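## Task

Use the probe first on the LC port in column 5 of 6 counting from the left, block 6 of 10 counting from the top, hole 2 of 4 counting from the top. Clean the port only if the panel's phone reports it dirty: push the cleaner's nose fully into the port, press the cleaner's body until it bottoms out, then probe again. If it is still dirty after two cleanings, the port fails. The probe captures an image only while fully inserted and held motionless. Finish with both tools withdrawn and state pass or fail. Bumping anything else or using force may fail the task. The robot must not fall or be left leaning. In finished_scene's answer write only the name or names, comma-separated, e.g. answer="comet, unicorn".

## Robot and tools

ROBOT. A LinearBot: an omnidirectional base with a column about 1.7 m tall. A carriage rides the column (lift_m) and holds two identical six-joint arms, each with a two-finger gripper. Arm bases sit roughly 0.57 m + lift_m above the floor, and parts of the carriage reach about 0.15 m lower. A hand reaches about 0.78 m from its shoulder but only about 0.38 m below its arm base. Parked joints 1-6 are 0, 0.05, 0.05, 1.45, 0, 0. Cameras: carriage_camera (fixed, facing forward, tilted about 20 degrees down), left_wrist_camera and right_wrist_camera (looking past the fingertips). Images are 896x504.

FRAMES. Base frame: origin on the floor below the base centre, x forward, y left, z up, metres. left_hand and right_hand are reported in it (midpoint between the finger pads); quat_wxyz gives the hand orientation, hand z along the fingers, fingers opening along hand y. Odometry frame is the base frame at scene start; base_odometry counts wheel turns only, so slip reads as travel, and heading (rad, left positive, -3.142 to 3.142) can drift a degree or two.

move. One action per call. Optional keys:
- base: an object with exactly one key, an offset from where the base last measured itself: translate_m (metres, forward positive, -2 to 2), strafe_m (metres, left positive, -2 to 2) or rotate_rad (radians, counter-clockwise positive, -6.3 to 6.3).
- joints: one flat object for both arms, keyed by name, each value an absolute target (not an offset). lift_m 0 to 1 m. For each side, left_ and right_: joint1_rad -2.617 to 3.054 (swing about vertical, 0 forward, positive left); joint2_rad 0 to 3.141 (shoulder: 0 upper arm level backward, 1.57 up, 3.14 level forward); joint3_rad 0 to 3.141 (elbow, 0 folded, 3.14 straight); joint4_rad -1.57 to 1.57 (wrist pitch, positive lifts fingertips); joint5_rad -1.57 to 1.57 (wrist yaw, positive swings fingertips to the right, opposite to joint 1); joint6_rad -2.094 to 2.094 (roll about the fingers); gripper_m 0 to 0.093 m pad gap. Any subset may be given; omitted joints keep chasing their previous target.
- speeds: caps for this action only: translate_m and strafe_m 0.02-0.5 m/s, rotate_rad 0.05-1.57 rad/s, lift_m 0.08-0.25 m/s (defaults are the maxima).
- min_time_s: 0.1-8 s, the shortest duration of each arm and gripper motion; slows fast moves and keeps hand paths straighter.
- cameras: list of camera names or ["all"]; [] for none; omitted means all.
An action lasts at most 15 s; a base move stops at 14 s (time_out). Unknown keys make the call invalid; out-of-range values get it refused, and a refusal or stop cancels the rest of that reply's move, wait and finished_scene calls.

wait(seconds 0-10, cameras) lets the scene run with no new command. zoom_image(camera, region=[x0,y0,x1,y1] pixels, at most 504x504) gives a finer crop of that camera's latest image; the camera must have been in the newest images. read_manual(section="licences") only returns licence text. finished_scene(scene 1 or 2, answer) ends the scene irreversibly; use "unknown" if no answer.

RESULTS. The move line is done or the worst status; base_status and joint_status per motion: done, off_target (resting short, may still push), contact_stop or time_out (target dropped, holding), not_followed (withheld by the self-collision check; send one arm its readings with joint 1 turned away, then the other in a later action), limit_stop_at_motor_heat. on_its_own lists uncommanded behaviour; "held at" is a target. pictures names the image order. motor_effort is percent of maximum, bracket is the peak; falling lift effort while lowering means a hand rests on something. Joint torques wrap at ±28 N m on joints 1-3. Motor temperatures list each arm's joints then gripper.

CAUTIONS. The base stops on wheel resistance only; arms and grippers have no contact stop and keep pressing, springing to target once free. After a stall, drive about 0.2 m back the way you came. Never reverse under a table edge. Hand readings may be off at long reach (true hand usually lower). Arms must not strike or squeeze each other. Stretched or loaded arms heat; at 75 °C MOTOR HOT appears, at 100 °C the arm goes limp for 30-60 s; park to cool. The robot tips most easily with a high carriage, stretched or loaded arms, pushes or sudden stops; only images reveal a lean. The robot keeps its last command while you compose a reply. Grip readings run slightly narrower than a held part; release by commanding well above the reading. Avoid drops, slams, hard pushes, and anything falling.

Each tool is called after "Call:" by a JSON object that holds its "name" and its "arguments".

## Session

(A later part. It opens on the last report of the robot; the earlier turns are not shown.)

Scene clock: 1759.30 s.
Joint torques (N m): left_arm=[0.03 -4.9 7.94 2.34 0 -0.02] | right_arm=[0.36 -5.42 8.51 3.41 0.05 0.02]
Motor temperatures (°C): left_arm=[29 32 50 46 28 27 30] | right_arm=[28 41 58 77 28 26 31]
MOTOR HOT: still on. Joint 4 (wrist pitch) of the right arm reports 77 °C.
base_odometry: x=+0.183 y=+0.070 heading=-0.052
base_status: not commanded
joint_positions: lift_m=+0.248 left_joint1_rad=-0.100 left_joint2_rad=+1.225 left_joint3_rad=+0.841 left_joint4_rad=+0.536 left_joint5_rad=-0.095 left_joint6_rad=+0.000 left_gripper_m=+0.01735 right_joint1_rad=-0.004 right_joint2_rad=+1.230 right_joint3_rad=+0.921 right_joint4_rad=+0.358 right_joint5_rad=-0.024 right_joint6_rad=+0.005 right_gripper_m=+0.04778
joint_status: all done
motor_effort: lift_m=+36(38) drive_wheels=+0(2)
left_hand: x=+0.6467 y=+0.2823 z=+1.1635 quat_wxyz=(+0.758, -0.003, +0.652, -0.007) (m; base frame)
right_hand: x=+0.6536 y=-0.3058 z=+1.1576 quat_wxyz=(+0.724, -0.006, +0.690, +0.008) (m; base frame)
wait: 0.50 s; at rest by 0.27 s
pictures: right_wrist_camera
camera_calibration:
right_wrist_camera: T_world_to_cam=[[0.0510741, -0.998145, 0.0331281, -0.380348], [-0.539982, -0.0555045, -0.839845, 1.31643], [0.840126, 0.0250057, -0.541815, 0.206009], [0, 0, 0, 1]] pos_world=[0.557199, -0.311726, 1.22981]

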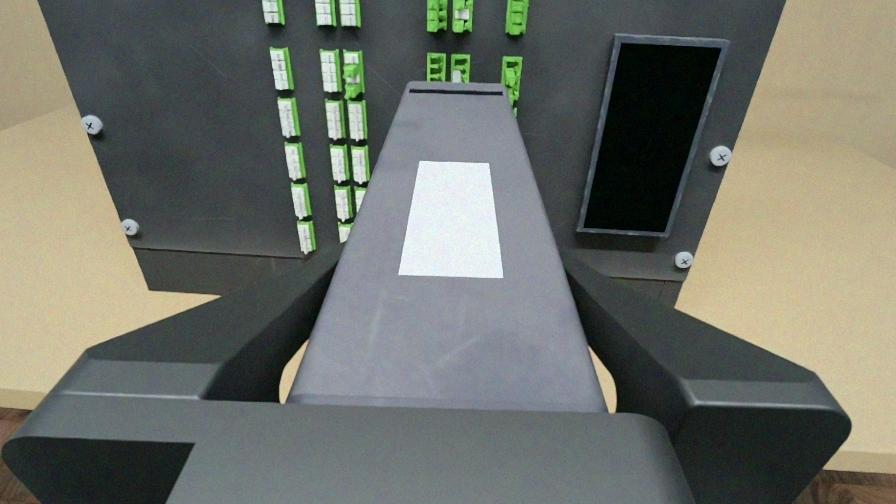

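Call:
{"name": "move", "arguments": {"joints": {"right_joint5_rad": -0.0105, "lift_m": 0.253}, "min_time_s": 0.5, "cameras": []}}

Call:
{"name": "move", "arguments": {"joints": {"right_joint5_rad": -0.023, "lift_m": 0.2476}, "cameras": []}}

Call:
{"name": "wait", "arguments": {"seconds": 0.5, "cameras": ["right_wrist_camera"]}}

Call:
{"name": "zoom_image", "arguments": {"camera": "right_wrist_camera", "region": [446, 56, 470, 80]}}

Scene clock: 1767.47 s.
Joint torques (N m): left_arm=[0.05 -4.9 8.02 2.36 0.01 -0.02] | right_arm=[0.35 -5.37 8.51 3.39 0.17 0.02]
Motor temperatures (°C): left_arm=[29 32 50 46 28 27 30] | right_arm=[28 41 58 77 28 26 31]
move: done
MOTOR HOT: still on. Joint 4 (wrist pitch) of the right arm reports 77 °C.
base_odometry: x=+0.183 y=+0.070 heading=-0.052
base_status: not commanded
joint_positions: lift_m=+0.253 left_joint1_rad=-0.100 left_joint2_rad=+1.225 left_joint3_rad=+0.841 left_joint4_rad=+0.539 left_joint5_rad=-0.095 left_joint6_rad=+0.000 left_gripper_m=+0.01735 right_joint1_rad=-0.004 right_joint2_rad=+1.230 right_joint3_rad=+0.921 right_joint4_rad=+0.358 right_joint5_rad=-0.022 right_joint6_rad=+0.005 right_gripper_m=+0.04778
joint_status: all done
motor_effort: lift_m=+40(47) drive_wheels=+0(1)
left_hand: x=+0.6466 y=+0.2823 z=+1.1691 quat_wxyz=(+0.759, -0.004, +0.651, -0.007) (m; base frame)
right_hand: x=+0.6536 y=-0.3060 z=+1.1627 quat_wxyz=(+0.724, -0.005, +0.690, +0.008) (m; base frame)
pictures: none
No camera images: "cameras" was empty.

Scene clock: 1767.93 s.
Joint torques (N m): left_arm=[0.02 -4.78 7.92 2.36 0.01 -0.01] | right_arm=[0.32 -5.39 8.51 3.37 0.04 0.03]
Motor temperatures (°C): left_arm=[29 32 50 46 28 27 30] | right_arm=[28 41 58 77 28 26 31]
move: done
MOTOR HOT: still on. Joint 4 (wrist pitch) of the right arm reports 77 °C.
base_odometry: x=+0.183 y=+0.070 heading=-0.052
base_status: not commanded
joint_positions: lift_m=+0.248 left_joint1_rad=-0.100 left_joint2_rad=+1.225 left_joint3_rad=+0.841 left_joint4_rad=+0.536 left_joint5_rad=-0.095 left_joint6_rad=+0.000 left_gripper_m=+0.01735 right_joint1_rad=-0.004 right_joint2_rad=+1.230 right_joint3_rad=+0.921 right_joint4_rad=+0.358 right_joint5_rad=-0.022 right_joint6_rad=+0.005 right_gripper_m=+0.04778
joint_status: all done
motor_effort: lift_m=+30(34) drive_wheels=+0(2)
left_hand: x=+0.6467 y=+0.2823 z=+1.1635 quat_wxyz=(+0.758, -0.003, +0.652, -0.007) (m; base frame)
right_hand: x=+0.6536 y=-0.3060 z=+1.1576 quat_wxyz=(+0.724, -0.005, +0.690, +0.008) (m; base frame)
pictures: none
No camera images: "cameras" was empty.

Scene clock: 1768.43 s.
Joint torques (N m): left_arm=[0.02 -4.9 7.9 2.36 0.01 -0.02] | right_arm=[0.35 -5.41 8.54 3.41 0.04 0.02]
Motor temperatures (°C): left_arm=[29 32 50 46 28 27 30] | right_arm=[28 41 58 77 28 26 31]
MOTOR HOT: still on. Joint 4 (wrist pitch) of the right arm reports 77 °C.
base_odometry: x=+0.183 y=+0.070 heading=-0.052
base_status: not commanded
joint_positions: lift_m=+0.248 left_joint1_rad=-0.100 left_joint2_rad=+1.225 left_joint3_rad=+0.841 left_joint4_rad=+0.536 left_joint5_rad=-0.095 left_joint6_rad=+0.000 left_gripper_m=+0.01735 right_joint1_rad=-0.004 right_joint2_rad=+1.230 right_joint3_rad=+0.921 right_joint4_rad=+0.358 right_joint5_rad=-0.022 right_joint6_rad=+0.005 right_gripper_m=+0.04778
joint_status: all done
motor_effort: lift_m=+34(34) drive_wheels=+0(2)
left_hand: x=+0.6467 y=+0.2823 z=+1.1635 quat_wxyz=(+0.758, -0.003, +0.652, -0.007) (m; base frame)
right_hand: x=+0.6536 y=-0.3060 z=+1.1576 quat_wxyz=(+0.724, -0.005, +0.690, +0.008) (m; base frame)
wait: 0.50 s; at rest by 0.27 s
pictures: right_wrist_camera
camera_calibration:
right_wrist_camera: T_world_to_cam=[[0.0499959, -0.998201, 0.0330992, -0.379833], [-0.540053, -0.0548972, -0.839839, 1.31664], [0.840145, 0.0241132, -0.541826, 0.20574], [0, 0, 0, 1]] pos_world=[0.557195, -0.311831, 1.22981]

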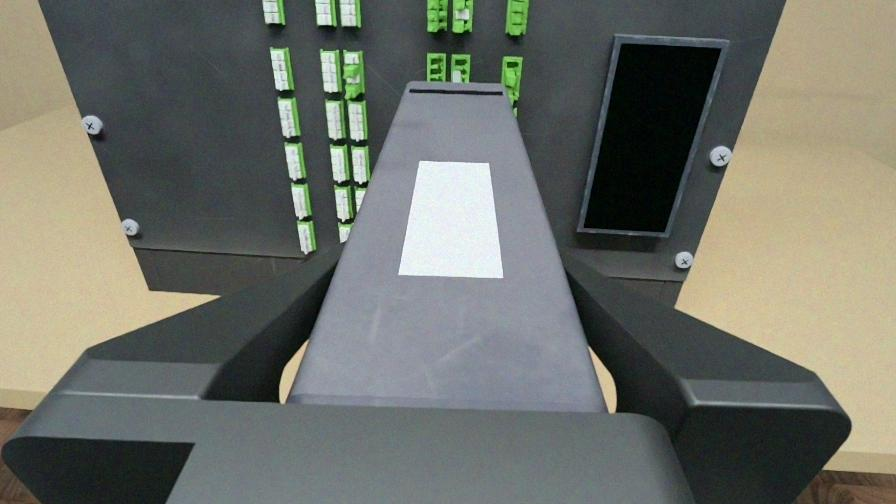

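Scaled by 21.000 from the camera's 896x504 image, which has a finer 1280x720 frame.

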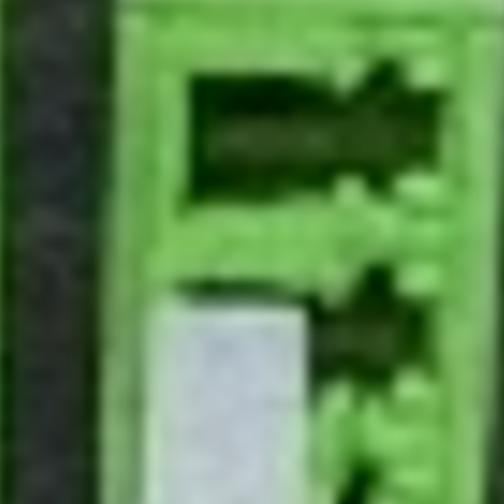

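Call:
{"name": "move", "arguments": {"joints": {"right_joint5_rad": -0.0088, "lift_m": 0.253}, "min_time_s": 0.5, "cameras": []}}

Call:
{"name": "move", "arguments": {"joints": {"right_joint5_rad": -0.0215, "lift_m": 0.2476}, "cameras": []}}

Call:
{"name": "wait", "arguments": {"seconds": 0.5, "cameras": ["right_wrist_camera"]}}

Call:
{"name": "zoom_image", "arguments": {"camera": "right_wrist_camera", "region": [446, 56, 470, 80]}}

Scene clock: 1776.17 s.
Joint torques (N m): left_arm=[0.05 -4.96 7.94 2.35 0.02 -0.01] | right_arm=[0.35 -5.39 8.53 3.42 0.18 0.02]
Motor temperatures (°C): left_arm=[29 32 49 46 28 27 30] | right_arm=[28 41 58 77 28 26 31]
move: done
MOTOR HOT: still on. Joint 4 (wrist pitch) of the right arm reports 77 °C.
base_odometry: x=+0.183 y=+0.070 heading=-0.052
base_status: not commanded
joint_positions: lift_m=+0.253 left_joint1_rad=-0.100 left_joint2_rad=+1.225 left_joint3_rad=+0.840 left_joint4_rad=+0.539 left_joint5_rad=-0.095 left_joint6_rad=+0.000 left_gripper_m=+0.01735 right_joint1_rad=-0.004 right_joint2_rad=+1.230 right_joint3_rad=+0.921 right_joint4_rad=+0.358 right_joint5_rad=-0.021 right_joint6_rad=+0.005 right_gripper_m=+0.04778
joint_status: all done
motor_effort: lift_m=+42(46) drive_wheels=+0(1)
left_hand: x=+0.6466 y=+0.2823 z=+1.1689 quat_wxyz=(+0.759, -0.004, +0.651, -0.007) (m; base frame)
right_hand: x=+0.6536 y=-0.3062 z=+1.1627 quat_wxyz=(+0.724, -0.005, +0.690, +0.008) (m; base frame)
pictures: none
No camera images: "cameras" was empty.

Scene clock: 1776.63 s.
Joint torques (N m): left_arm=[0.05 -4.89 7.87 2.33 0.01 -0.01] | right_arm=[0.36 -5.41 8.5 3.36 0.02 0.02]
Motor temperatures (°C): left_arm=[29 32 49 46 28 27 30] | right_arm=[28 41 58 77 28 26 31]
move: done
MOTOR HOT: still on. Joint 4 (wrist pitch) of the right arm reports 77 °C.
base_odometry: x=+0.183 y=+0.070 heading=-0.052
base_status: not commanded
joint_positions: lift_m=+0.248 left_joint1_rad=-0.100 left_joint2_rad=+1.225 left_joint3_rad=+0.840 left_joint4_rad=+0.536 left_joint5_rad=-0.095 left_joint6_rad=+0.000 left_gripper_m=+0.01735 right_joint1_rad=-0.004 right_joint2_rad=+1.230 right_joint3_rad=+0.921 right_joint4_rad=+0.358 right_joint5_rad=-0.021 right_joint6_rad=+0.005 right_gripper_m=+0.04778
joint_status: all done
motor_effort: lift_m=+32(36) drive_wheels=+0(2)
left_hand: x=+0.6467 y=+0.2823 z=+1.1634 quat_wxyz=(+0.758, -0.003, +0.652, -0.007) (m; base frame)
right_hand: x=+0.6536 y=-0.3062 z=+1.1576 quat_wxyz=(+0.724, -0.005, +0.690, +0.008) (m; base frame)
pictures: none
No camera images: "cameras" was empty.

Scene clock: 1777.13 s.
Joint torques (N m): left_arm=[0.01 -4.92 7.97 2.34 0.01 -0.02] | right_arm=[0.34 -5.41 8.55 3.41 0.04 0.03]
Motor temperatures (°C): left_arm=[29 32 49 46 28 27 30] | right_arm=[28 41 58 77 28 26 31]
MOTOR HOT: still on. Joint 4 (wrist pitch) of the right arm reports 77 °C.
base_odometry: x=+0.183 y=+0.070 heading=-0.052
base_status: not commanded
joint_positions: lift_m=+0.248 left_joint1_rad=-0.100 left_joint2_rad=+1.225 left_joint3_rad=+0.840 left_joint4_rad=+0.536 left_joint5_rad=-0.095 left_joint6_rad=+0.000 left_gripper_m=+0.01735 right_joint1_rad=-0.004 right_joint2_rad=+1.230 right_joint3_rad=+0.921 right_joint4_rad=+0.358 right_joint5_rad=-0.021 right_joint6_rad=+0.005 right_gripper_m=+0.04778
joint_status: all done
motor_effort: lift_m=+30(36) drive_wheels=+0(2)
left_hand: x=+0.6467 y=+0.2823 z=+1.1634 quat_wxyz=(+0.758, -0.003, +0.652, -0.007) (m; base frame)
right_hand: x=+0.6536 y=-0.3062 z=+1.1576 quat_wxyz=(+0.724, -0.005, +0.690, +0.008) (m; base frame)
wait: 0.50 s; at rest by 0.27 s
pictures: right_wrist_camera
camera_calibration:
right_wrist_camera: T_world_to_cam=[[0.0484174, -0.998281, 0.0330241, -0.378993], [-0.540157, -0.0539804, -0.839831, 1.31697], [0.840171, 0.0228243, -0.541842, 0.205351], [0, 0, 0, 1]] pos_world=[0.557189, -0.311938, 1.22981]

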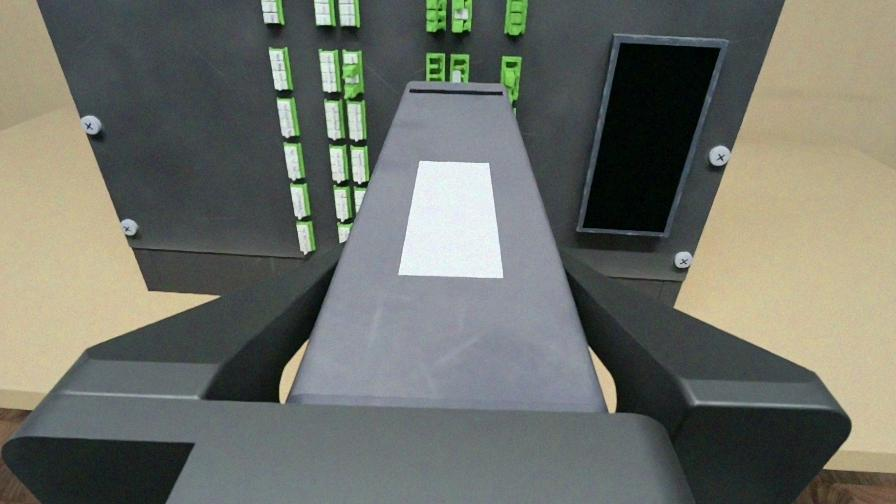

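Scaled by 21.000 from the camera's 896x504 image, which has a finer 1280x720 frame.

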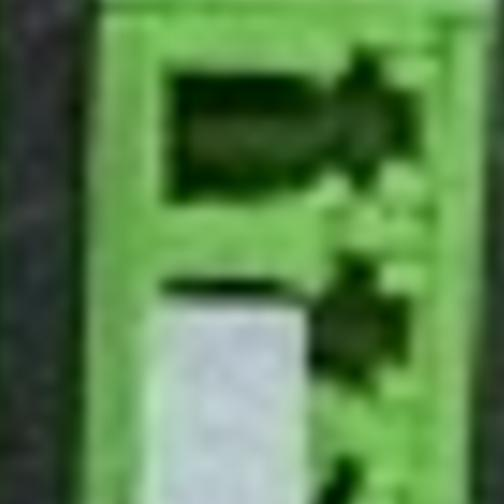

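Call:
{"name": "move", "arguments": {"base": {"translate_m": 0.003}, "speeds": {"translate_m": 0.02}, "cameras": []}}

Call:
{"name": "wait", "arguments": {"seconds": 0.5, "cameras": ["right_wrist_camera"]}}

Call:
{"name": "zoom_image", "arguments": {"camera": "right_wrist_camera", "region": [446, 56, 470, 80]}}

Scene clock: 1782.97 s.
Joint torques (N m): left_arm=[0.05 -5.01 7.95 2.4 0.01 -0.02] | right_arm=[0.32 -5.39 8.54 3.36 0.03 0.02]
Motor temperatures (°C): left_arm=[29 32 49 46 28 27 30] | right_arm=[28 41 58 77 28 26 31]
move: done
MOTOR HOT: still on. Joint 4 (wrist pitch) of the right arm reports 77 °C.
base_odometry: x=+0.185 y=+0.070 heading=-0.052
base_status: done
joint_positions: lift_m=+0.248 left_joint1_rad=-0.100 left_joint2_rad=+1.225 left_joint3_rad=+0.840 left_joint4_rad=+0.538 left_joint5_rad=-0.095 left_joint6_rad=+0.000 left_gripper_m=+0.01735 right_joint1_rad=-0.004 right_joint2_rad=+1.230 right_joint3_rad=+0.921 right_joint4_rad=+0.360 right_joint5_rad=-0.021 right_joint6_rad=+0.005 right_gripper_m=+0.04778
joint_status: not commanded
motor_effort: lift_m=+32(37) drive_wheels=+2(7)
left_hand: x=+0.6466 y=+0.2823 z=+1.1636 quat_wxyz=(+0.759, -0.003, +0.651, -0.007) (m; base frame)
right_hand: x=+0.6536 y=-0.3062 z=+1.1582 quat_wxyz=(+0.725, -0.005, +0.689, +0.008) (m; base frame)
pictures: none
No camera images: "cameras" was empty.

Scene clock: 1783.47 s.
Joint torques (N m): left_arm=[0.03 -4.88 8.06 2.37 0.02 -0.01] | right_arm=[0.34 -5.42 8.53 3.38 0.05 0.03]
Motor temperatures (°C): left_arm=[29 32 49 46 28 27 30] | right_arm=[28 41 58 77 28 26 31]
MOTOR HOT: still on. Joint 4 (wrist pitch) of the right arm reports 77 °C.
base_odometry: x=+0.185 y=+0.070 heading=-0.052
base_status: done
joint_positions: lift_m=+0.248 left_joint1_rad=-0.100 left_joint2_rad=+1.225 left_joint3_rad=+0.840 left_joint4_rad=+0.538 left_joint5_rad=-0.095 left_joint6_rad=+0.000 left_gripper_m=+0.01735 right_joint1_rad=-0.004 right_joint2_rad=+1.230 right_joint3_rad=+0.921 right_joint4_rad=+0.360 right_joint5_rad=-0.021 right_joint6_rad=+0.005 right_gripper_m=+0.04778
joint_status: not commanded
motor_effort: lift_m=+32(37) drive_wheels=+2(7)
left_hand: x=+0.6466 y=+0.2823 z=+1.1636 quat_wxyz=(+0.759, -0.003, +0.651, -0.007) (m; base frame)
right_hand: x=+0.6536 y=-0.3062 z=+1.1582 quat_wxyz=(+0.725, -0.005, +0.689, +0.008) (m; base frame)
wait: 0.50 s; at rest by 0.27 s
pictures: right_wrist_camera
camera_calibration:
right_wrist_camera: T_world_to_cam=[[0.0483257, -0.998281, 0.0331576, -0.37911], [-0.537848, -0.0539806, -0.841312, 1.31774], [0.841655, 0.0228232, -0.539533, 0.202076], [0, 0, 0, 1]] pos_world=[0.556986, -0.311938, 1.23023]

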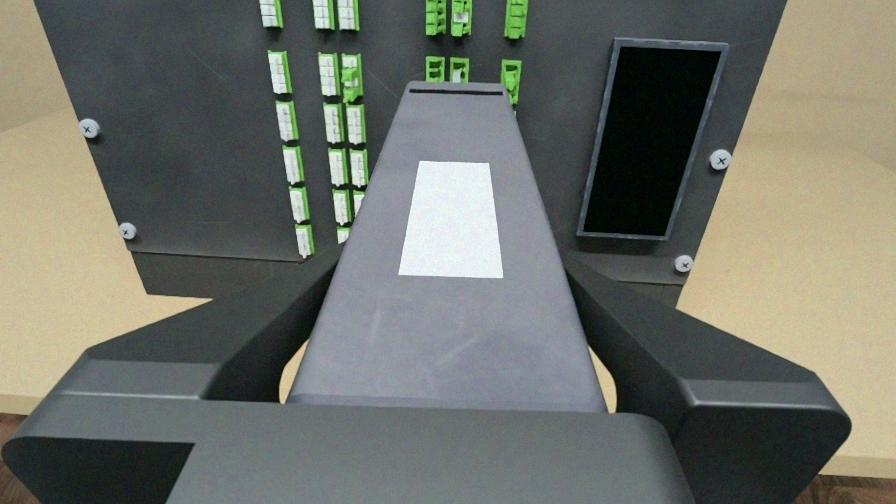

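Scaled by 21.000 from the camera's 896x504 image, which has a finer 1280x720 frame.

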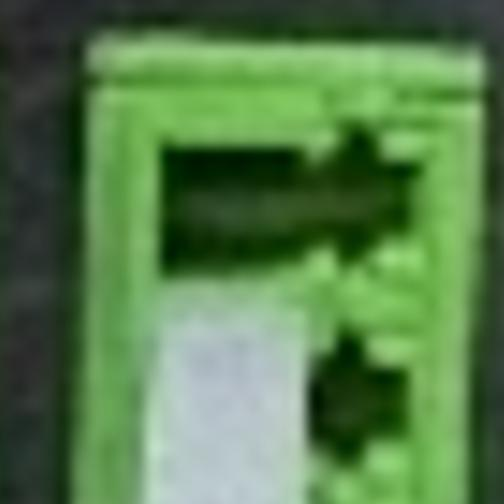

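Call:
{"name": "zoom_image", "arguments": {"camera": "right_wrist_camera", "region": [449, 56, 471, 78]}}

Call:
{"name": "zoom_image", "arguments": {"camera": "right_wrist_camera", "region": [450, 66, 464, 80]}}

Scaled by 22.909 from the camera's 896x504 image, which has a finer 1280x720 frame.

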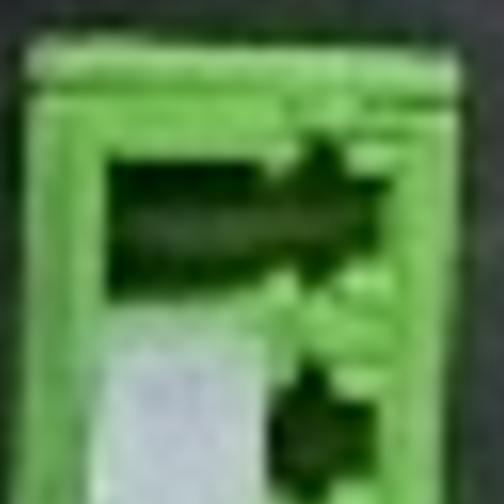

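Scaled by 36.000 from the camera's 896x504 image, which has a finer 1280x720 frame.

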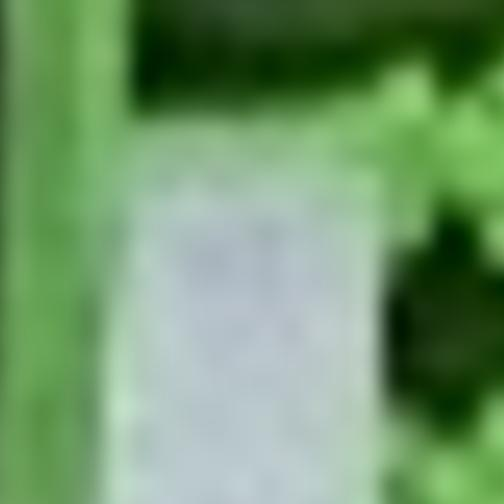

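Call:
{"name": "zoom_image", "arguments": {"camera": "right_wrist_camera", "region": [404, 76, 512, 100]}}

Call:
{"name": "zoom_image", "arguments": {"camera": "right_wrist_camera", "region": [390, 150, 510, 290]}}

Call:
{"name": "zoom_image", "arguments": {"camera": "right_wrist_camera", "region": [420, 50, 530, 110]}}

Scaled by 4.667 from the camera's 896x504 image, which has a finer 1280x720 frame.

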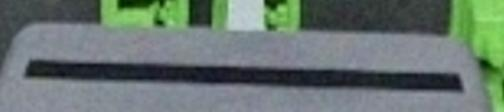

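Scaled by 3.600 from the camera's 896x504 image, which has a finer 1280x720 frame.

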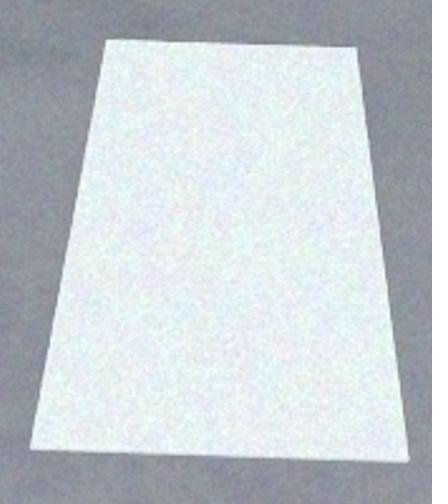

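Scaled by 4.582 from the camera's 896x504 image, which has a finer 1280x720 frame.

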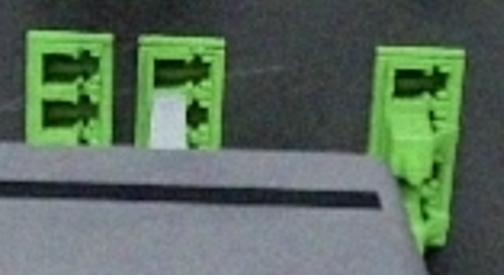

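Call:
{"name": "move", "arguments": {"joints": {"right_joint4_rad": 0.418, "lift_m": 0.2464}, "speeds": {"lift_m": 0.08}, "cameras": []}}

Call:
{"name": "wait", "arguments": {"seconds": 0.5, "cameras": ["right_wrist_camera"]}}

Call:
{"name": "zoom_image", "arguments": {"camera": "right_wrist_camera", "region": [446, 56, 470, 80]}}

Scene clock: 1928.07 s.
Joint torques (N m): left_arm=[0.02 -4.88 7.99 2.35 0.01 -0.02] | right_arm=[0.35 -5.41 8.53 3.26 0.04 0.03]
Motor temperatures (°C): left_arm=[29 32 49 46 28 27 30] | right_arm=[28 39 59 77 28 26 31]
move: off_target
MOTOR HOT: still on. Joint 4 (wrist pitch) of the right arm reports 77 °C.
base_odometry: x=+0.185 y=+0.070 heading=-0.052
base_status: not commanded
joint_positions: lift_m=+0.247 left_joint1_rad=-0.100 left_joint2_rad=+1.225 left_joint3_rad=+0.840 left_joint4_rad=+0.537 left_joint5_rad=-0.095 left_joint6_rad=+0.000 left_gripper_m=+0.01735 right_joint1_rad=-0.004 right_joint2_rad=+1.230 right_joint3_rad=+0.921 right_joint4_rad=+0.363 right_joint5_rad=-0.021 right_joint6_rad=+0.005 right_gripper_m=+0.04778
joint_status: right_joint4_rad off_target (ended at +0.363, target +0.418); the others done
motor_effort: lift_m=+31(33) drive_wheels=+2(2)
left_hand: x=+0.6465 y=+0.2823 z=+1.1626 quat_wxyz=(+0.759, -0.003, +0.651, -0.007) (m; base frame)
right_hand: x=+0.6535 y=-0.3062 z=+1.1578 quat_wxyz=(+0.726, -0.005, +0.688, +0.008) (m; base frame)
pictures: none
No camera images: "cameras" was empty.

Scene clock: 1928.57 s.
Joint torques (N m): left_arm=[0.06 -4.92 7.94 2.35 0.01 -0.01] | right_arm=[0.35 -5.41 8.53 3.26 0.06 0.02]
Motor temperatures (°C): left_arm=[29 32 49 46 28 27 30] | right_arm=[28 39 59 77 28 26 31]
MOTOR HOT: still on. Joint 4 (wrist pitch) of the right arm reports 77 °C.
base_odometry: x=+0.185 y=+0.070 heading=-0.052
base_status: not commanded
joint_positions: lift_m=+0.247 left_joint1_rad=-0.100 left_joint2_rad=+1.225 left_joint3_rad=+0.840 left_joint4_rad=+0.537 left_joint5_rad=-0.095 left_joint6_rad=+0.000 left_gripper_m=+0.01735 right_joint1_rad=-0.004 right_joint2_rad=+1.230 right_joint3_rad=+0.921 right_joint4_rad=+0.363 right_joint5_rad=-0.021 right_joint6_rad=+0.005 right_gripper_m=+0.04778
joint_status: right_joint4_rad off_target (ended at +0.363, target +0.418); the others done
motor_effort: lift_m=+31(33) drive_wheels=+2(2)
left_hand: x=+0.6465 y=+0.2823 z=+1.1626 quat_wxyz=(+0.759, -0.003, +0.651, -0.007) (m; base frame)
right_hand: x=+0.6535 y=-0.3062 z=+1.1578 quat_wxyz=(+0.726, -0.005, +0.688, +0.008) (m; base frame)
wait: 0.50 s; at rest by 0.27 s
pictures: right_wrist_camera
camera_calibration:
right_wrist_camera: T_world_to_cam=[[0.0482381, -0.998281, 0.033283, -0.379182], [-0.535652, -0.0539795, -0.842712, 1.31755], [0.84306, 0.0228227, -0.537336, 0.198392], [0, 0, 0, 1]] pos_world=[0.556783, -0.311938, 1.22954]

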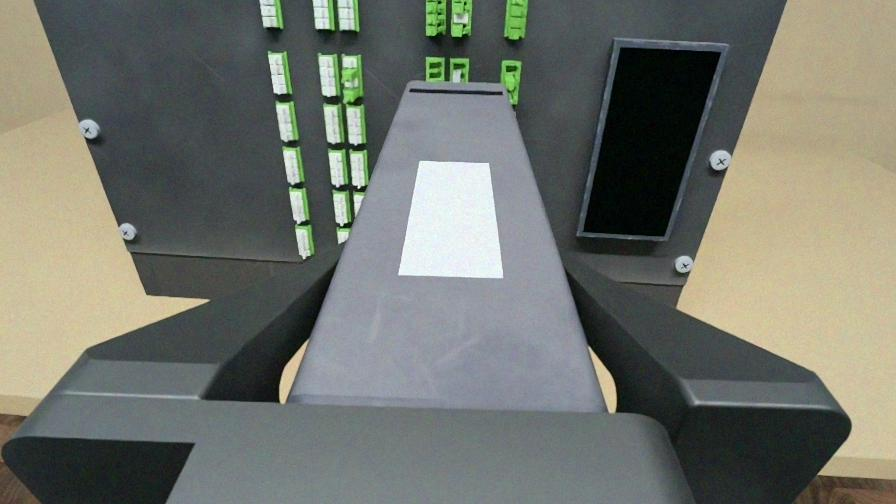

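Scaled by 21.000 from the camera's 896x504 image, which has a finer 1280x720 frame.

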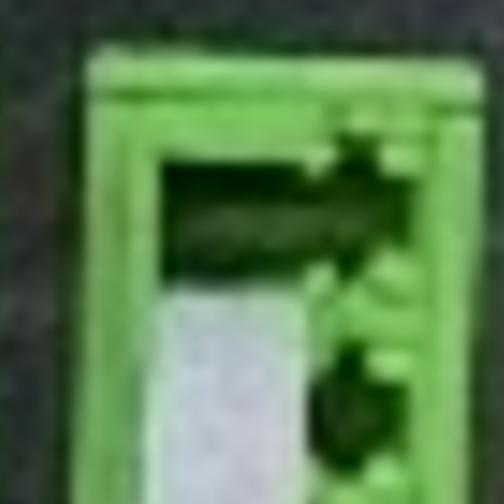

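Call:
{"name": "move", "arguments": {"base": {"translate_m": -0.003}, "speeds": {"translate_m": 0.02}, "cameras": []}}

Call:
{"name": "move", "arguments": {"joints": {"right_joint4_rad": 0.399, "lift_m": 0.2525}, "min_time_s": 1, "cameras": []}}

Call:
{"name": "wait", "arguments": {"seconds": 0.3, "cameras": ["right_wrist_camera"]}}

Call:
{"name": "zoom_image", "arguments": {"camera": "right_wrist_camera", "region": [446, 56, 470, 80]}}

Scene clock: 1950.17 s.
Joint torques (N m): left_arm=[0.08 -4.88 8.06 2.37 0.01 -0.02] | right_arm=[0.32 -5.38 8.53 3.32 0.03 0.03]
Motor temperatures (°C): left_arm=[29 32 49 46 28 27 30] | right_arm=[28 39 59 78 28 26 31]
move: done
MOTOR HOT: still on. Joint 4 (wrist pitch) of the right arm reports 78 °C.
base_odometry: x=+0.182 y=+0.070 heading=-0.052
base_status: done
joint_positions: lift_m=+0.247 left_joint1_rad=-0.100 left_joint2_rad=+1.225 left_joint3_rad=+0.840 left_joint4_rad=+0.536 left_joint5_rad=-0.095 left_joint6_rad=+0.000 left_gripper_m=+0.01735 right_joint1_rad=-0.004 right_joint2_rad=+1.230 right_joint3_rad=+0.921 right_joint4_rad=+0.358 right_joint5_rad=-0.021 right_joint6_rad=+0.005 right_gripper_m=+0.04778
joint_status: not commanded
motor_effort: lift_m=+33(34) drive_wheels=+1(8)
left_hand: x=+0.6466 y=+0.2823 z=+1.1624 quat_wxyz=(+0.758, -0.003, +0.652, -0.007) (m; base frame)
right_hand: x=+0.6536 y=-0.3062 z=+1.1566 quat_wxyz=(+0.724, -0.005, +0.690, +0.008) (m; base frame)
pictures: none
No camera images: "cameras" was empty.

Scene clock: 1951.47 s.
Joint torques (N m): left_arm=[0.06 -4.93 8.02 2.33 0.01 -0.01] | right_arm=[0.36 -5.39 8.55 3.26 0.03 0.02]
Motor temperatures (°C): left_arm=[29 32 49 46 28 27 30] | right_arm=[28 39 59 78 28 26 31]
move: off_target
MOTOR HOT: still on. Joint 4 (wrist pitch) of the right arm reports 78 °C.
base_odometry: x=+0.183 y=+0.070 heading=-0.052
base_status: not commanded
joint_positions: lift_m=+0.252 left_joint1_rad=-0.100 left_joint2_rad=+1.225 left_joint3_rad=+0.840 left_joint4_rad=+0.539 left_joint5_rad=-0.095 left_joint6_rad=+0.000 left_gripper_m=+0.01735 right_joint1_rad=-0.004 right_joint2_rad=+1.230 right_joint3_rad=+0.921 right_joint4_rad=+0.345 right_joint5_rad=-0.021 right_joint6_rad=+0.005 right_gripper_m=+0.04778
joint_status: right_joint4_rad off_target (ended at +0.345, target +0.399); the others done
motor_effort: lift_m=+36(45) drive_wheels=+0(2)
left_hand: x=+0.6465 y=+0.2823 z=+1.1685 quat_wxyz=(+0.759, -0.004, +0.651, -0.007) (m; base frame)
right_hand: x=+0.6537 y=-0.3062 z=+1.1590 quat_wxyz=(+0.720, -0.005, +0.694, +0.008) (m; base frame)
pictures: none
No camera images: "cameras" was empty.

Scene clock: 1951.77 s.
Joint torques (N m): left_arm=[0.05 -4.9 7.98 2.34 0 -0.01] | right_arm=[0.36 -5.41 8.54 3.26 0.04 0.03]
Motor temperatures (°C): left_arm=[29 32 49 46 28 27 30] | right_arm=[28 39 59 78 28 26 31]
MOTOR HOT: still on. Joint 4 (wrist pitch) of the right arm reports 78 °C.
base_odometry: x=+0.183 y=+0.070 heading=-0.052
base_status: not commanded
joint_positions: lift_m=+0.252 left_joint1_rad=-0.100 left_joint2_rad=+1.225 left_joint3_rad=+0.840 left_joint4_rad=+0.539 left_joint5_rad=-0.095 left_joint6_rad=+0.000 left_gripper_m=+0.01735 right_joint1_rad=-0.004 right_joint2_rad=+1.230 right_joint3_rad=+0.921 right_joint4_rad=+0.345 right_joint5_rad=-0.021 right_joint6_rad=+0.005 right_gripper_m=+0.04778
joint_status: right_joint4_rad off_target (ended at +0.345, target +0.399); the others done
motor_effort: lift_m=+38(45) drive_wheels=+0(2)
left_hand: x=+0.6465 y=+0.2823 z=+1.1685 quat_wxyz=(+0.759, -0.004, +0.651, -0.007) (m; base frame)
right_hand: x=+0.6537 y=-0.3062 z=+1.1590 quat_wxyz=(+0.720, -0.005, +0.694, +0.008) (m; base frame)
wait: 0.30 s; at rest by 0.27 s
pictures: right_wrist_camera
camera_calibration:
right_wrist_camera: T_world_to_cam=[[0.0488271, -0.998281, 0.0324152, -0.378612], [-0.550648, -0.0539809, -0.83299, 1.31721], [0.833308, 0.0228232, -0.552337, 0.222615], [0, 0, 0, 1]] pos_world=[0.558301, -0.311938, 1.23246]

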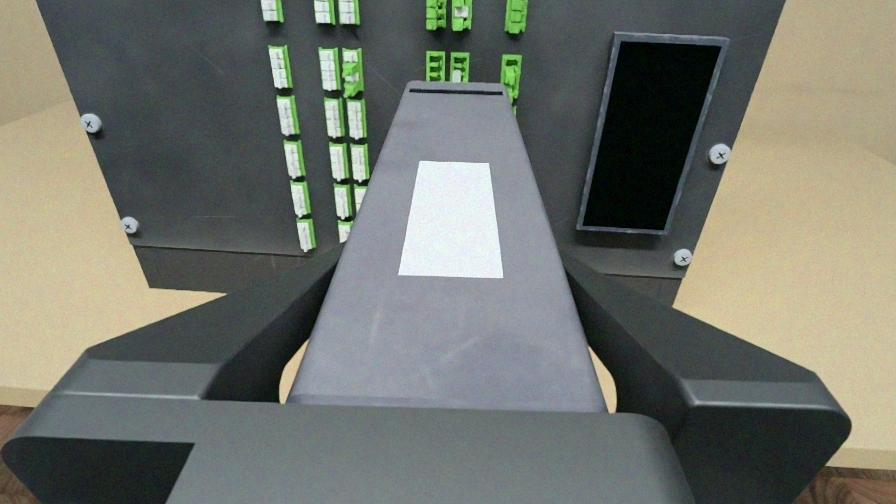

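Scaled by 21.000 from the camera's 896x504 image, which has a finer 1280x720 frame.

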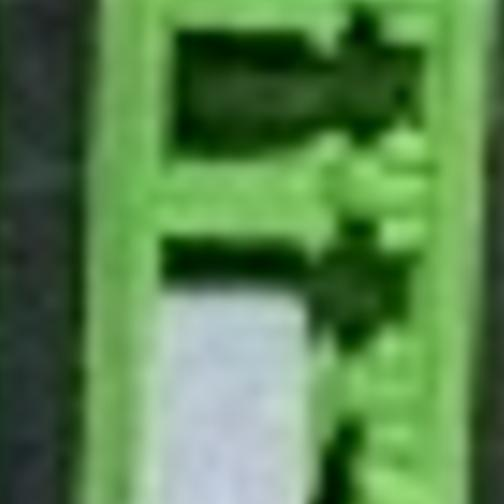

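Call:
{"name": "move", "arguments": {"joints": {"right_joint4_rad": 0.393, "lift_m": 0.2572}, "min_time_s": 0.8, "cameras": []}}

Call:
{"name": "wait", "arguments": {"seconds": 0.4, "cameras": ["right_wrist_camera"]}}

Call:
{"name": "zoom_image", "arguments": {"camera": "right_wrist_camera", "region": [446, 56, 470, 80]}}

Scene clock: 1992.07 s.
Joint torques (N m): left_arm=[0.06 -4.9 7.99 2.32 0.01 -0.01] | right_arm=[0.35 -5.39 8.55 3.3 0.04 0.02]
Motor temperatures (°C): left_arm=[29 32 48 46 28 27 30] | right_arm=[28 39 59 82 28 26 31]
move: off_target
MOTOR HOT: still on. Joint 4 (wrist pitch) of the right arm reports 82 °C.
base_odometry: x=+0.183 y=+0.070 heading=-0.052
base_status: not commanded
joint_positions: lift_m=+0.257 left_joint1_rad=-0.100 left_joint2_rad=+1.225 left_joint3_rad=+0.840 left_joint4_rad=+0.540 left_joint5_rad=-0.095 left_joint6_rad=+0.000 left_gripper_m=+0.01735 right_joint1_rad=-0.004 right_joint2_rad=+1.230 right_joint3_rad=+0.921 right_joint4_rad=+0.336 right_joint5_rad=-0.021 right_joint6_rad=+0.005 right_gripper_m=+0.04778
joint_status: right_joint4_rad off_target (ended at +0.336, target +0.393); the others done
motor_effort: lift_m=+40(47) drive_wheels=-1(1)
left_hand: x=+0.6464 y=+0.2823 z=+1.1733 quat_wxyz=(+0.759, -0.004, +0.650, -0.007) (m; base frame)
right_hand: x=+0.6538 y=-0.3062 z=+1.1613 quat_wxyz=(+0.716, -0.005, +0.698, +0.008) (m; base frame)
pictures: none
No camera images: "cameras" was empty.

Scene clock: 1992.47 s.
Joint torques (N m): left_arm=[0.06 -4.89 8.02 2.32 0.01 -0.01] | right_arm=[0.34 -5.42 8.57 3.29 0.03 0.02]
Motor temperatures (°C): left_arm=[29 32 48 46 28 27 30] | right_arm=[28 39 59 82 28 26 31]
MOTOR HOT: still on. Joint 4 (wrist pitch) of the right arm reports 82 °C.
base_odometry: x=+0.183 y=+0.070 heading=-0.052
base_status: not commanded
joint_positions: lift_m=+0.257 left_joint1_rad=-0.100 left_joint2_rad=+1.225 left_joint3_rad=+0.840 left_joint4_rad=+0.540 left_joint5_rad=-0.095 left_joint6_rad=+0.000 left_gripper_m=+0.01735 right_joint1_rad=-0.004 right_joint2_rad=+1.230 right_joint3_rad=+0.921 right_joint4_rad=+0.336 right_joint5_rad=-0.021 right_joint6_rad=+0.005 right_gripper_m=+0.04778
joint_status: right_joint4_rad off_target (ended at +0.336, target +0.393); the others done
motor_effort: lift_m=+37(47) drive_wheels=+0(1)
left_hand: x=+0.6464 y=+0.2823 z=+1.1733 quat_wxyz=(+0.759, -0.004, +0.650, -0.007) (m; base frame)
right_hand: x=+0.6538 y=-0.3062 z=+1.1613 quat_wxyz=(+0.716, -0.005, +0.698, +0.008) (m; base frame)
wait: 0.40 s; at rest by 0.27 s
pictures: right_wrist_camera
camera_calibration:
right_wrist_camera: T_world_to_cam=[[0.0490786, -0.998287, 0.0318641, -0.378214], [-0.558577, -0.0538805, -0.827701, 1.31825], [0.827999, 0.0228239, -0.560265, 0.236588], [0, 0, 0, 1]] pos_world=[0.55901, -0.311938, 1.23572]

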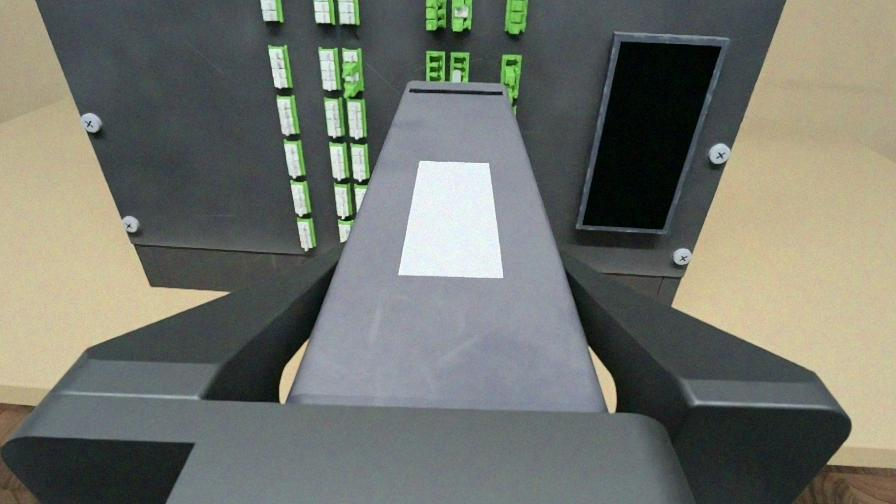

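Scaled by 21.000 from the camera's 896x504 image, which has a finer 1280x720 frame.

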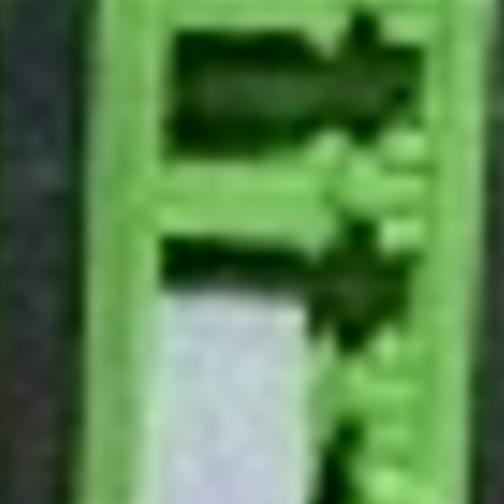

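Call:
{"name": "move", "arguments": {"joints": {"right_joint4_rad": 0.396, "lift_m": 0.2584}, "speeds": {"lift_m": 0.08}, "cameras": []}}

Call:
{"name": "wait", "arguments": {"seconds": 0.4, "cameras": ["right_wrist_camera"]}}

Call:
{"name": "zoom_image", "arguments": {"camera": "right_wrist_camera", "region": [446, 56, 470, 80]}}

Scene clock: 1997.53 s.
Joint torques (N m): left_arm=[0.05 -4.77 7.87 2.36 0 -0.01] | right_arm=[0.36 -5.41 8.57 3.36 0.04 0.03]
Motor temperatures (°C): left_arm=[29 32 48 46 28 27 30] | right_arm=[28 39 59 80 28 26 31]
move: off_target
MOTOR HOT: still on. Joint 4 (wrist pitch) of the right arm reports 80 °C.
base_odometry: x=+0.183 y=+0.070 heading=-0.052
base_status: not commanded
joint_positions: lift_m=+0.258 left_joint1_rad=-0.100 left_joint2_rad=+1.225 left_joint3_rad=+0.840 left_joint4_rad=+0.539 left_joint5_rad=-0.095 left_joint6_rad=+0.000 left_gripper_m=+0.01735 right_joint1_rad=-0.004 right_joint2_rad=+1.230 right_joint3_rad=+0.921 right_joint4_rad=+0.334 right_joint5_rad=-0.021 right_joint6_rad=+0.005 right_gripper_m=+0.04778
joint_status: right_joint4_rad off_target (ended at +0.334, target +0.396); the others done
motor_effort: lift_m=+39(45) drive_wheels=-1(1)
left_hand: x=+0.6466 y=+0.2823 z=+1.1740 quat_wxyz=(+0.759, -0.004, +0.651, -0.007) (m; base frame)
right_hand: x=+0.6538 y=-0.3062 z=+1.1621 quat_wxyz=(+0.716, -0.005, +0.698, +0.008) (m; base frame)
pictures: none
No camera images: "cameras" was empty.

Scene clock: 1997.93 s.
Joint torques (N m): left_arm=[0.03 -4.93 8.02 2.32 0.01 -0.02] | right_arm=[0.36 -5.45 8.55 3.36 0.03 0.02]
Motor temperatures (°C): left_arm=[29 32 48 46 28 27 30] | right_arm=[28 39 59 80 28 26 31]
MOTOR HOT: still on. Joint 4 (wrist pitch) of the right arm reports 80 °C.
base_odometry: x=+0.182 y=+0.070 heading=-0.052
base_status: not commanded
joint_positions: lift_m=+0.258 left_joint1_rad=-0.100 left_joint2_rad=+1.225 left_joint3_rad=+0.840 left_joint4_rad=+0.539 left_joint5_rad=-0.095 left_joint6_rad=+0.000 left_gripper_m=+0.01735 right_joint1_rad=-0.004 right_joint2_rad=+1.230 right_joint3_rad=+0.921 right_joint4_rad=+0.334 right_joint5_rad=-0.021 right_joint6_rad=+0.005 right_gripper_m=+0.04778
joint_status: right_joint4_rad off_target (ended at +0.334, target +0.396); the others done
motor_effort: lift_m=+42(45) drive_wheels=+1(1)
left_hand: x=+0.6466 y=+0.2823 z=+1.1740 quat_wxyz=(+0.759, -0.004, +0.651, -0.007) (m; base frame)
right_hand: x=+0.6538 y=-0.3062 z=+1.1621 quat_wxyz=(+0.716, -0.005, +0.698, +0.008) (m; base frame)
wait: 0.40 s; at rest by 0.27 s
pictures: right_wrist_camera
camera_calibration:
right_wrist_camera: T_world_to_cam=[[0.0491292, -0.998287, 0.0317855, -0.378183], [-0.559885, -0.0538798, -0.826816, 1.31874], [0.827112, 0.0228246, -0.561573, 0.239036], [0, 0, 0, 1]] pos_world=[0.559211, -0.311938, 1.23661]

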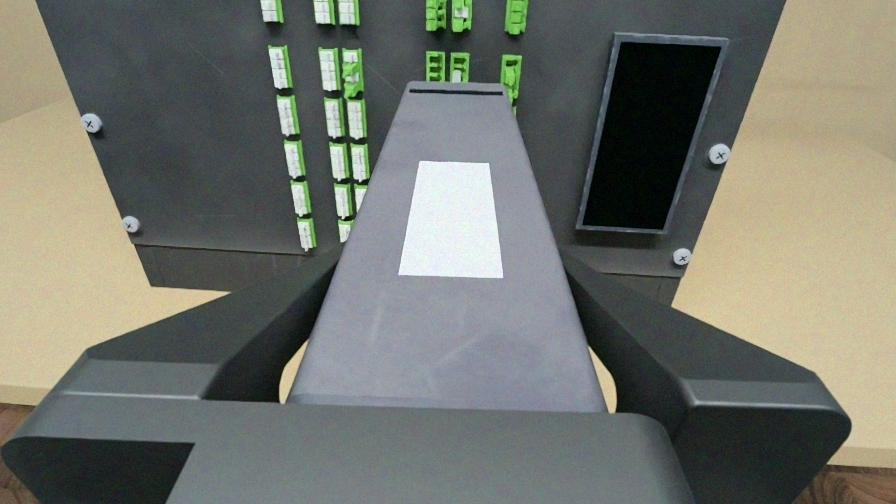

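Scaled by 21.000 from the camera's 896x504 image, which has a finer 1280x720 frame.

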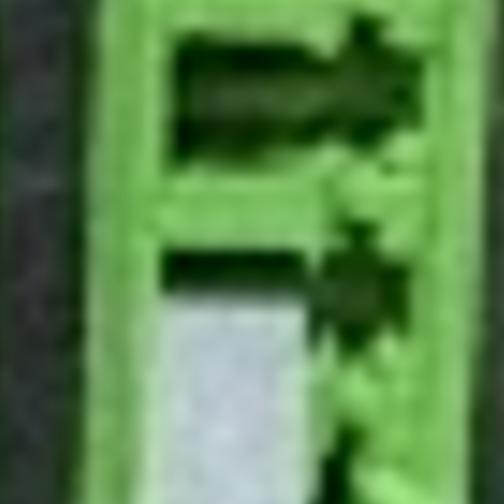

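Call:
{"name": "move", "arguments": {"joints": {"lift_m": 0.2596}, "speeds": {"lift_m": 0.08}, "cameras": []}}

Call:
{"name": "wait", "arguments": {"seconds": 0.3, "cameras": ["right_wrist_camera"]}}

Call:
{"name": "zoom_image", "arguments": {"camera": "right_wrist_camera", "region": [446, 56, 470, 80]}}

Call:
{"name": "move", "arguments": {"base": {"translate_m": 0.003}, "speeds": {"translate_m": 0.02}, "cameras": []}}

Call:
{"name": "wait", "arguments": {"seconds": 0.4, "cameras": ["right_wrist_camera"]}}

Call:
{"name": "zoom_image", "arguments": {"camera": "right_wrist_camera", "region": [446, 56, 470, 80]}}

Scene clock: 2005.97 s.
Joint torques (N m): left_arm=[0.03 -4.96 8.14 2.37 0.01 -0.01] | right_arm=[0.34 -5.41 8.57 3.38 0.04 0.02]
Motor temperatures (°C): left_arm=[29 32 48 46 28 27 30] | right_arm=[28 39 59 79 28 26 31]
move: done
MOTOR HOT: still on. Joint 4 (wrist pitch) of the right arm reports 79 °C.
base_odometry: x=+0.183 y=+0.070 heading=-0.052
base_status: not commanded
joint_positions: lift_m=+0.259 left_joint1_rad=-0.100 left_joint2_rad=+1.225 left_joint3_rad=+0.840 left_joint4_rad=+0.538 left_joint5_rad=-0.095 left_joint6_rad=+0.000 left_gripper_m=+0.01735 right_joint1_rad=-0.004 right_joint2_rad=+1.230 right_joint3_rad=+0.921 right_joint4_rad=+0.333 right_joint5_rad=-0.021 right_joint6_rad=+0.005 right_gripper_m=+0.04778
joint_status: all done
motor_effort: lift_m=+42(46) drive_wheels=+0(1)
left_hand: x=+0.6466 y=+0.2823 z=+1.1750 quat_wxyz=(+0.759, -0.003, +0.651, -0.007) (m; base frame)
right_hand: x=+0.6538 y=-0.3062 z=+1.1629 quat_wxyz=(+0.715, -0.005, +0.699, +0.008) (m; base frame)
pictures: none
No camera images: "cameras" was empty.

Scene clock: 2006.27 s.
Joint torques (N m): left_arm=[0.05 -4.88 7.99 2.33 0.01 -0.02] | right_arm=[0.35 -5.41 8.57 3.4 0.04 0.03]
Motor temperatures (°C): left_arm=[29 32 48 46 28 27 30] | right_arm=[28 39 59 79 28 26 31]
MOTOR HOT: still on. Joint 4 (wrist pitch) of the right arm reports 79 °C.
base_odometry: x=+0.182 y=+0.070 heading=-0.052
base_status: not commanded
joint_positions: lift_m=+0.259 left_joint1_rad=-0.100 left_joint2_rad=+1.225 left_joint3_rad=+0.840 left_joint4_rad=+0.538 left_joint5_rad=-0.095 left_joint6_rad=+0.000 left_gripper_m=+0.01735 right_joint1_rad=-0.004 right_joint2_rad=+1.230 right_joint3_rad=+0.921 right_joint4_rad=+0.332 right_joint5_rad=-0.021 right_joint6_rad=+0.005 right_gripper_m=+0.04778
joint_status: all done
motor_effort: lift_m=+40(46) drive_wheels=+1(1)
left_hand: x=+0.6466 y=+0.2823 z=+1.1750 quat_wxyz=(+0.759, -0.003, +0.651, -0.007) (m; base frame)
right_hand: x=+0.6538 y=-0.3062 z=+1.1627 quat_wxyz=(+0.715, -0.005, +0.699, +0.008) (m; base frame)
wait: 0.30 s; at rest by 0.27 s
pictures: right_wrist_camera
camera_calibration:
right_wrist_camera: T_world_to_cam=[[0.0492866, -0.998284, 0.0316177, -0.378093], [-0.561783, -0.0538821, -0.825528, 1.31891], [0.825815, 0.0229252, -0.563475, 0.242504], [0, 0, 0, 1]] pos_world=[0.559314, -0.311938, 1.2374]

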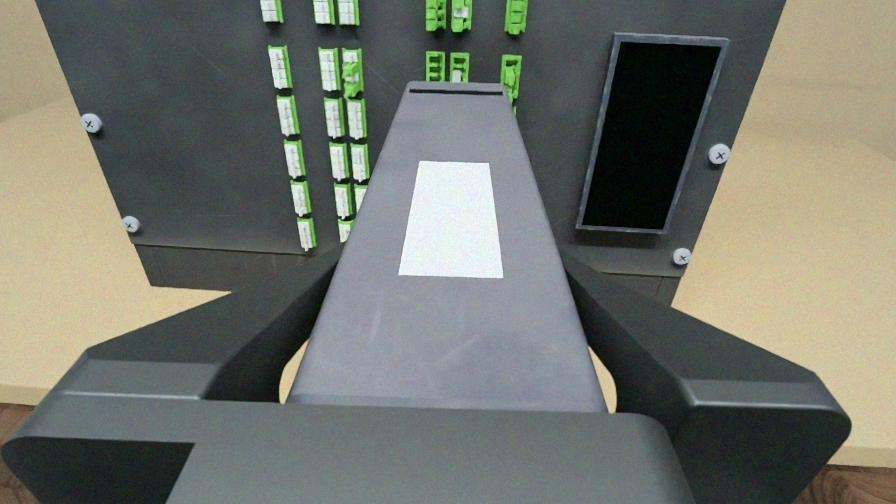

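Scaled by 21.000 from the camera's 896x504 image, which has a finer 1280x720 frame.

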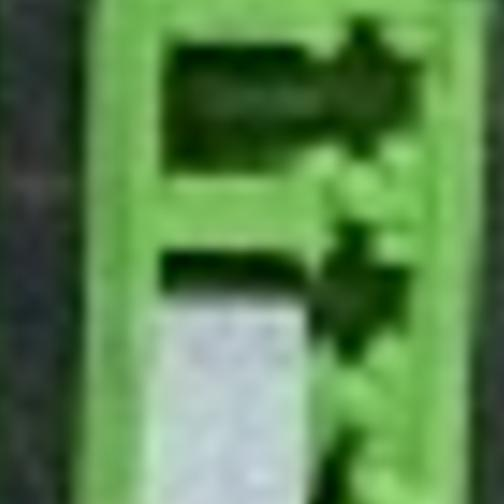

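Scene clock: 2006.90 s.
Joint torques (N m): left_arm=[0.05 -4.94 8.01 2.35 0.02 -0.02] | right_arm=[0.35 -5.44 8.53 3.37 0.04 0.02]
Motor temperatures (°C): left_arm=[29 32 48 46 28 27 30] | right_arm=[28 39 59 79 28 26 31]
move: done
MOTOR HOT: still on. Joint 4 (wrist pitch) of the right arm reports 79 °C.
base_odometry: x=+0.185 y=+0.070 heading=-0.052
base_status: done
joint_positions: lift_m=+0.259 left_joint1_rad=-0.100 left_joint2_rad=+1.225 left_joint3_rad=+0.840 left_joint4_rad=+0.538 left_joint5_rad=-0.095 left_joint6_rad=+0.000 left_gripper_m=+0.01735 right_joint1_rad=-0.004 right_joint2_rad=+1.230 right_joint3_rad=+0.921 right_joint4_rad=+0.334 right_joint5_rad=-0.021 right_joint6_rad=+0.005 right_gripper_m=+0.04778
joint_status: not commanded
motor_effort: lift_m=+38(44) drive_wheels=-1(8)
left_hand: x=+0.6466 y=+0.2823 z=+1.1751 quat_wxyz=(+0.759, -0.004, +0.651, -0.007) (m; base frame)
right_hand: x=+0.6538 y=-0.3062 z=+1.1632 quat_wxyz=(+0.716, -0.005, +0.698, +0.008) (m; base frame)
pictures: none
No camera images: "cameras" was empty.

Scene clock: 2007.30 s.
Joint torques (N m): left_arm=[0.05 -4.81 8.05 2.33 0.01 -0.01] | right_arm=[0.36 -5.41 8.54 3.37 0.04 0.03]
Motor temperatures (°C): left_arm=[29 32 48 46 28 27 30] | right_arm=[28 39 59 79 28 26 31]
MOTOR HOT: still on. Joint 4 (wrist pitch) of the right arm reports 79 °C.
base_odometry: x=+0.185 y=+0.070 heading=-0.052
base_status: done
joint_positions: lift_m=+0.259 left_joint1_rad=-0.100 left_joint2_rad=+1.225 left_joint3_rad=+0.840 left_joint4_rad=+0.538 left_joint5_rad=-0.095 left_joint6_rad=+0.000 left_gripper_m=+0.01735 right_joint1_rad=-0.004 right_joint2_rad=+1.230 right_joint3_rad=+0.921 right_joint4_rad=+0.334 right_joint5_rad=-0.021 right_joint6_rad=+0.005 right_gripper_m=+0.04778
joint_status: not commanded
motor_effort: lift_m=+42(44) drive_wheels=+1(8)
left_hand: x=+0.6466 y=+0.2823 z=+1.1751 quat_wxyz=(+0.759, -0.004, +0.651, -0.007) (m; base frame)
right_hand: x=+0.6538 y=-0.3062 z=+1.1632 quat_wxyz=(+0.716, -0.005, +0.698, +0.008) (m; base frame)
wait: 0.40 s; at rest by 0.27 s
pictures: right_wrist_camera
camera_calibration:
right_wrist_camera: T_world_to_cam=[[0.0491418, -0.998286, 0.0317695, -0.378206], [-0.560183, -0.0538819, -0.826614, 1.31956], [0.82691, 0.0228246, -0.561871, 0.240135], [0, 0, 0, 1]] pos_world=[0.559212, -0.311938, 1.23771]

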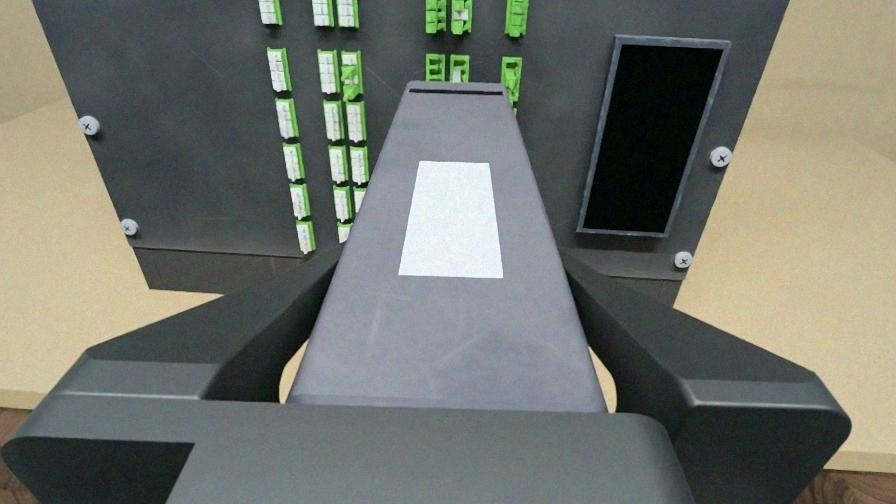

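Scaled by 21.000 from the camera's 896x504 image, which has a finer 1280x720 frame.

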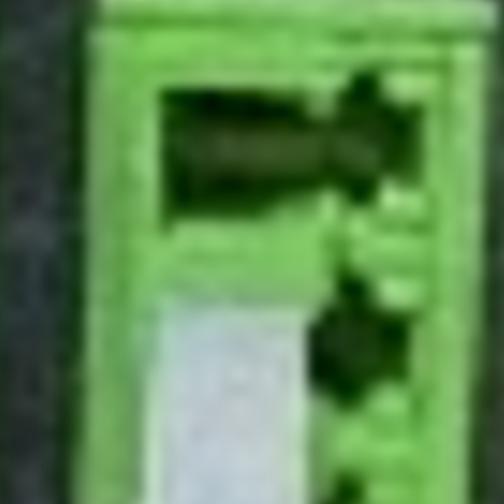

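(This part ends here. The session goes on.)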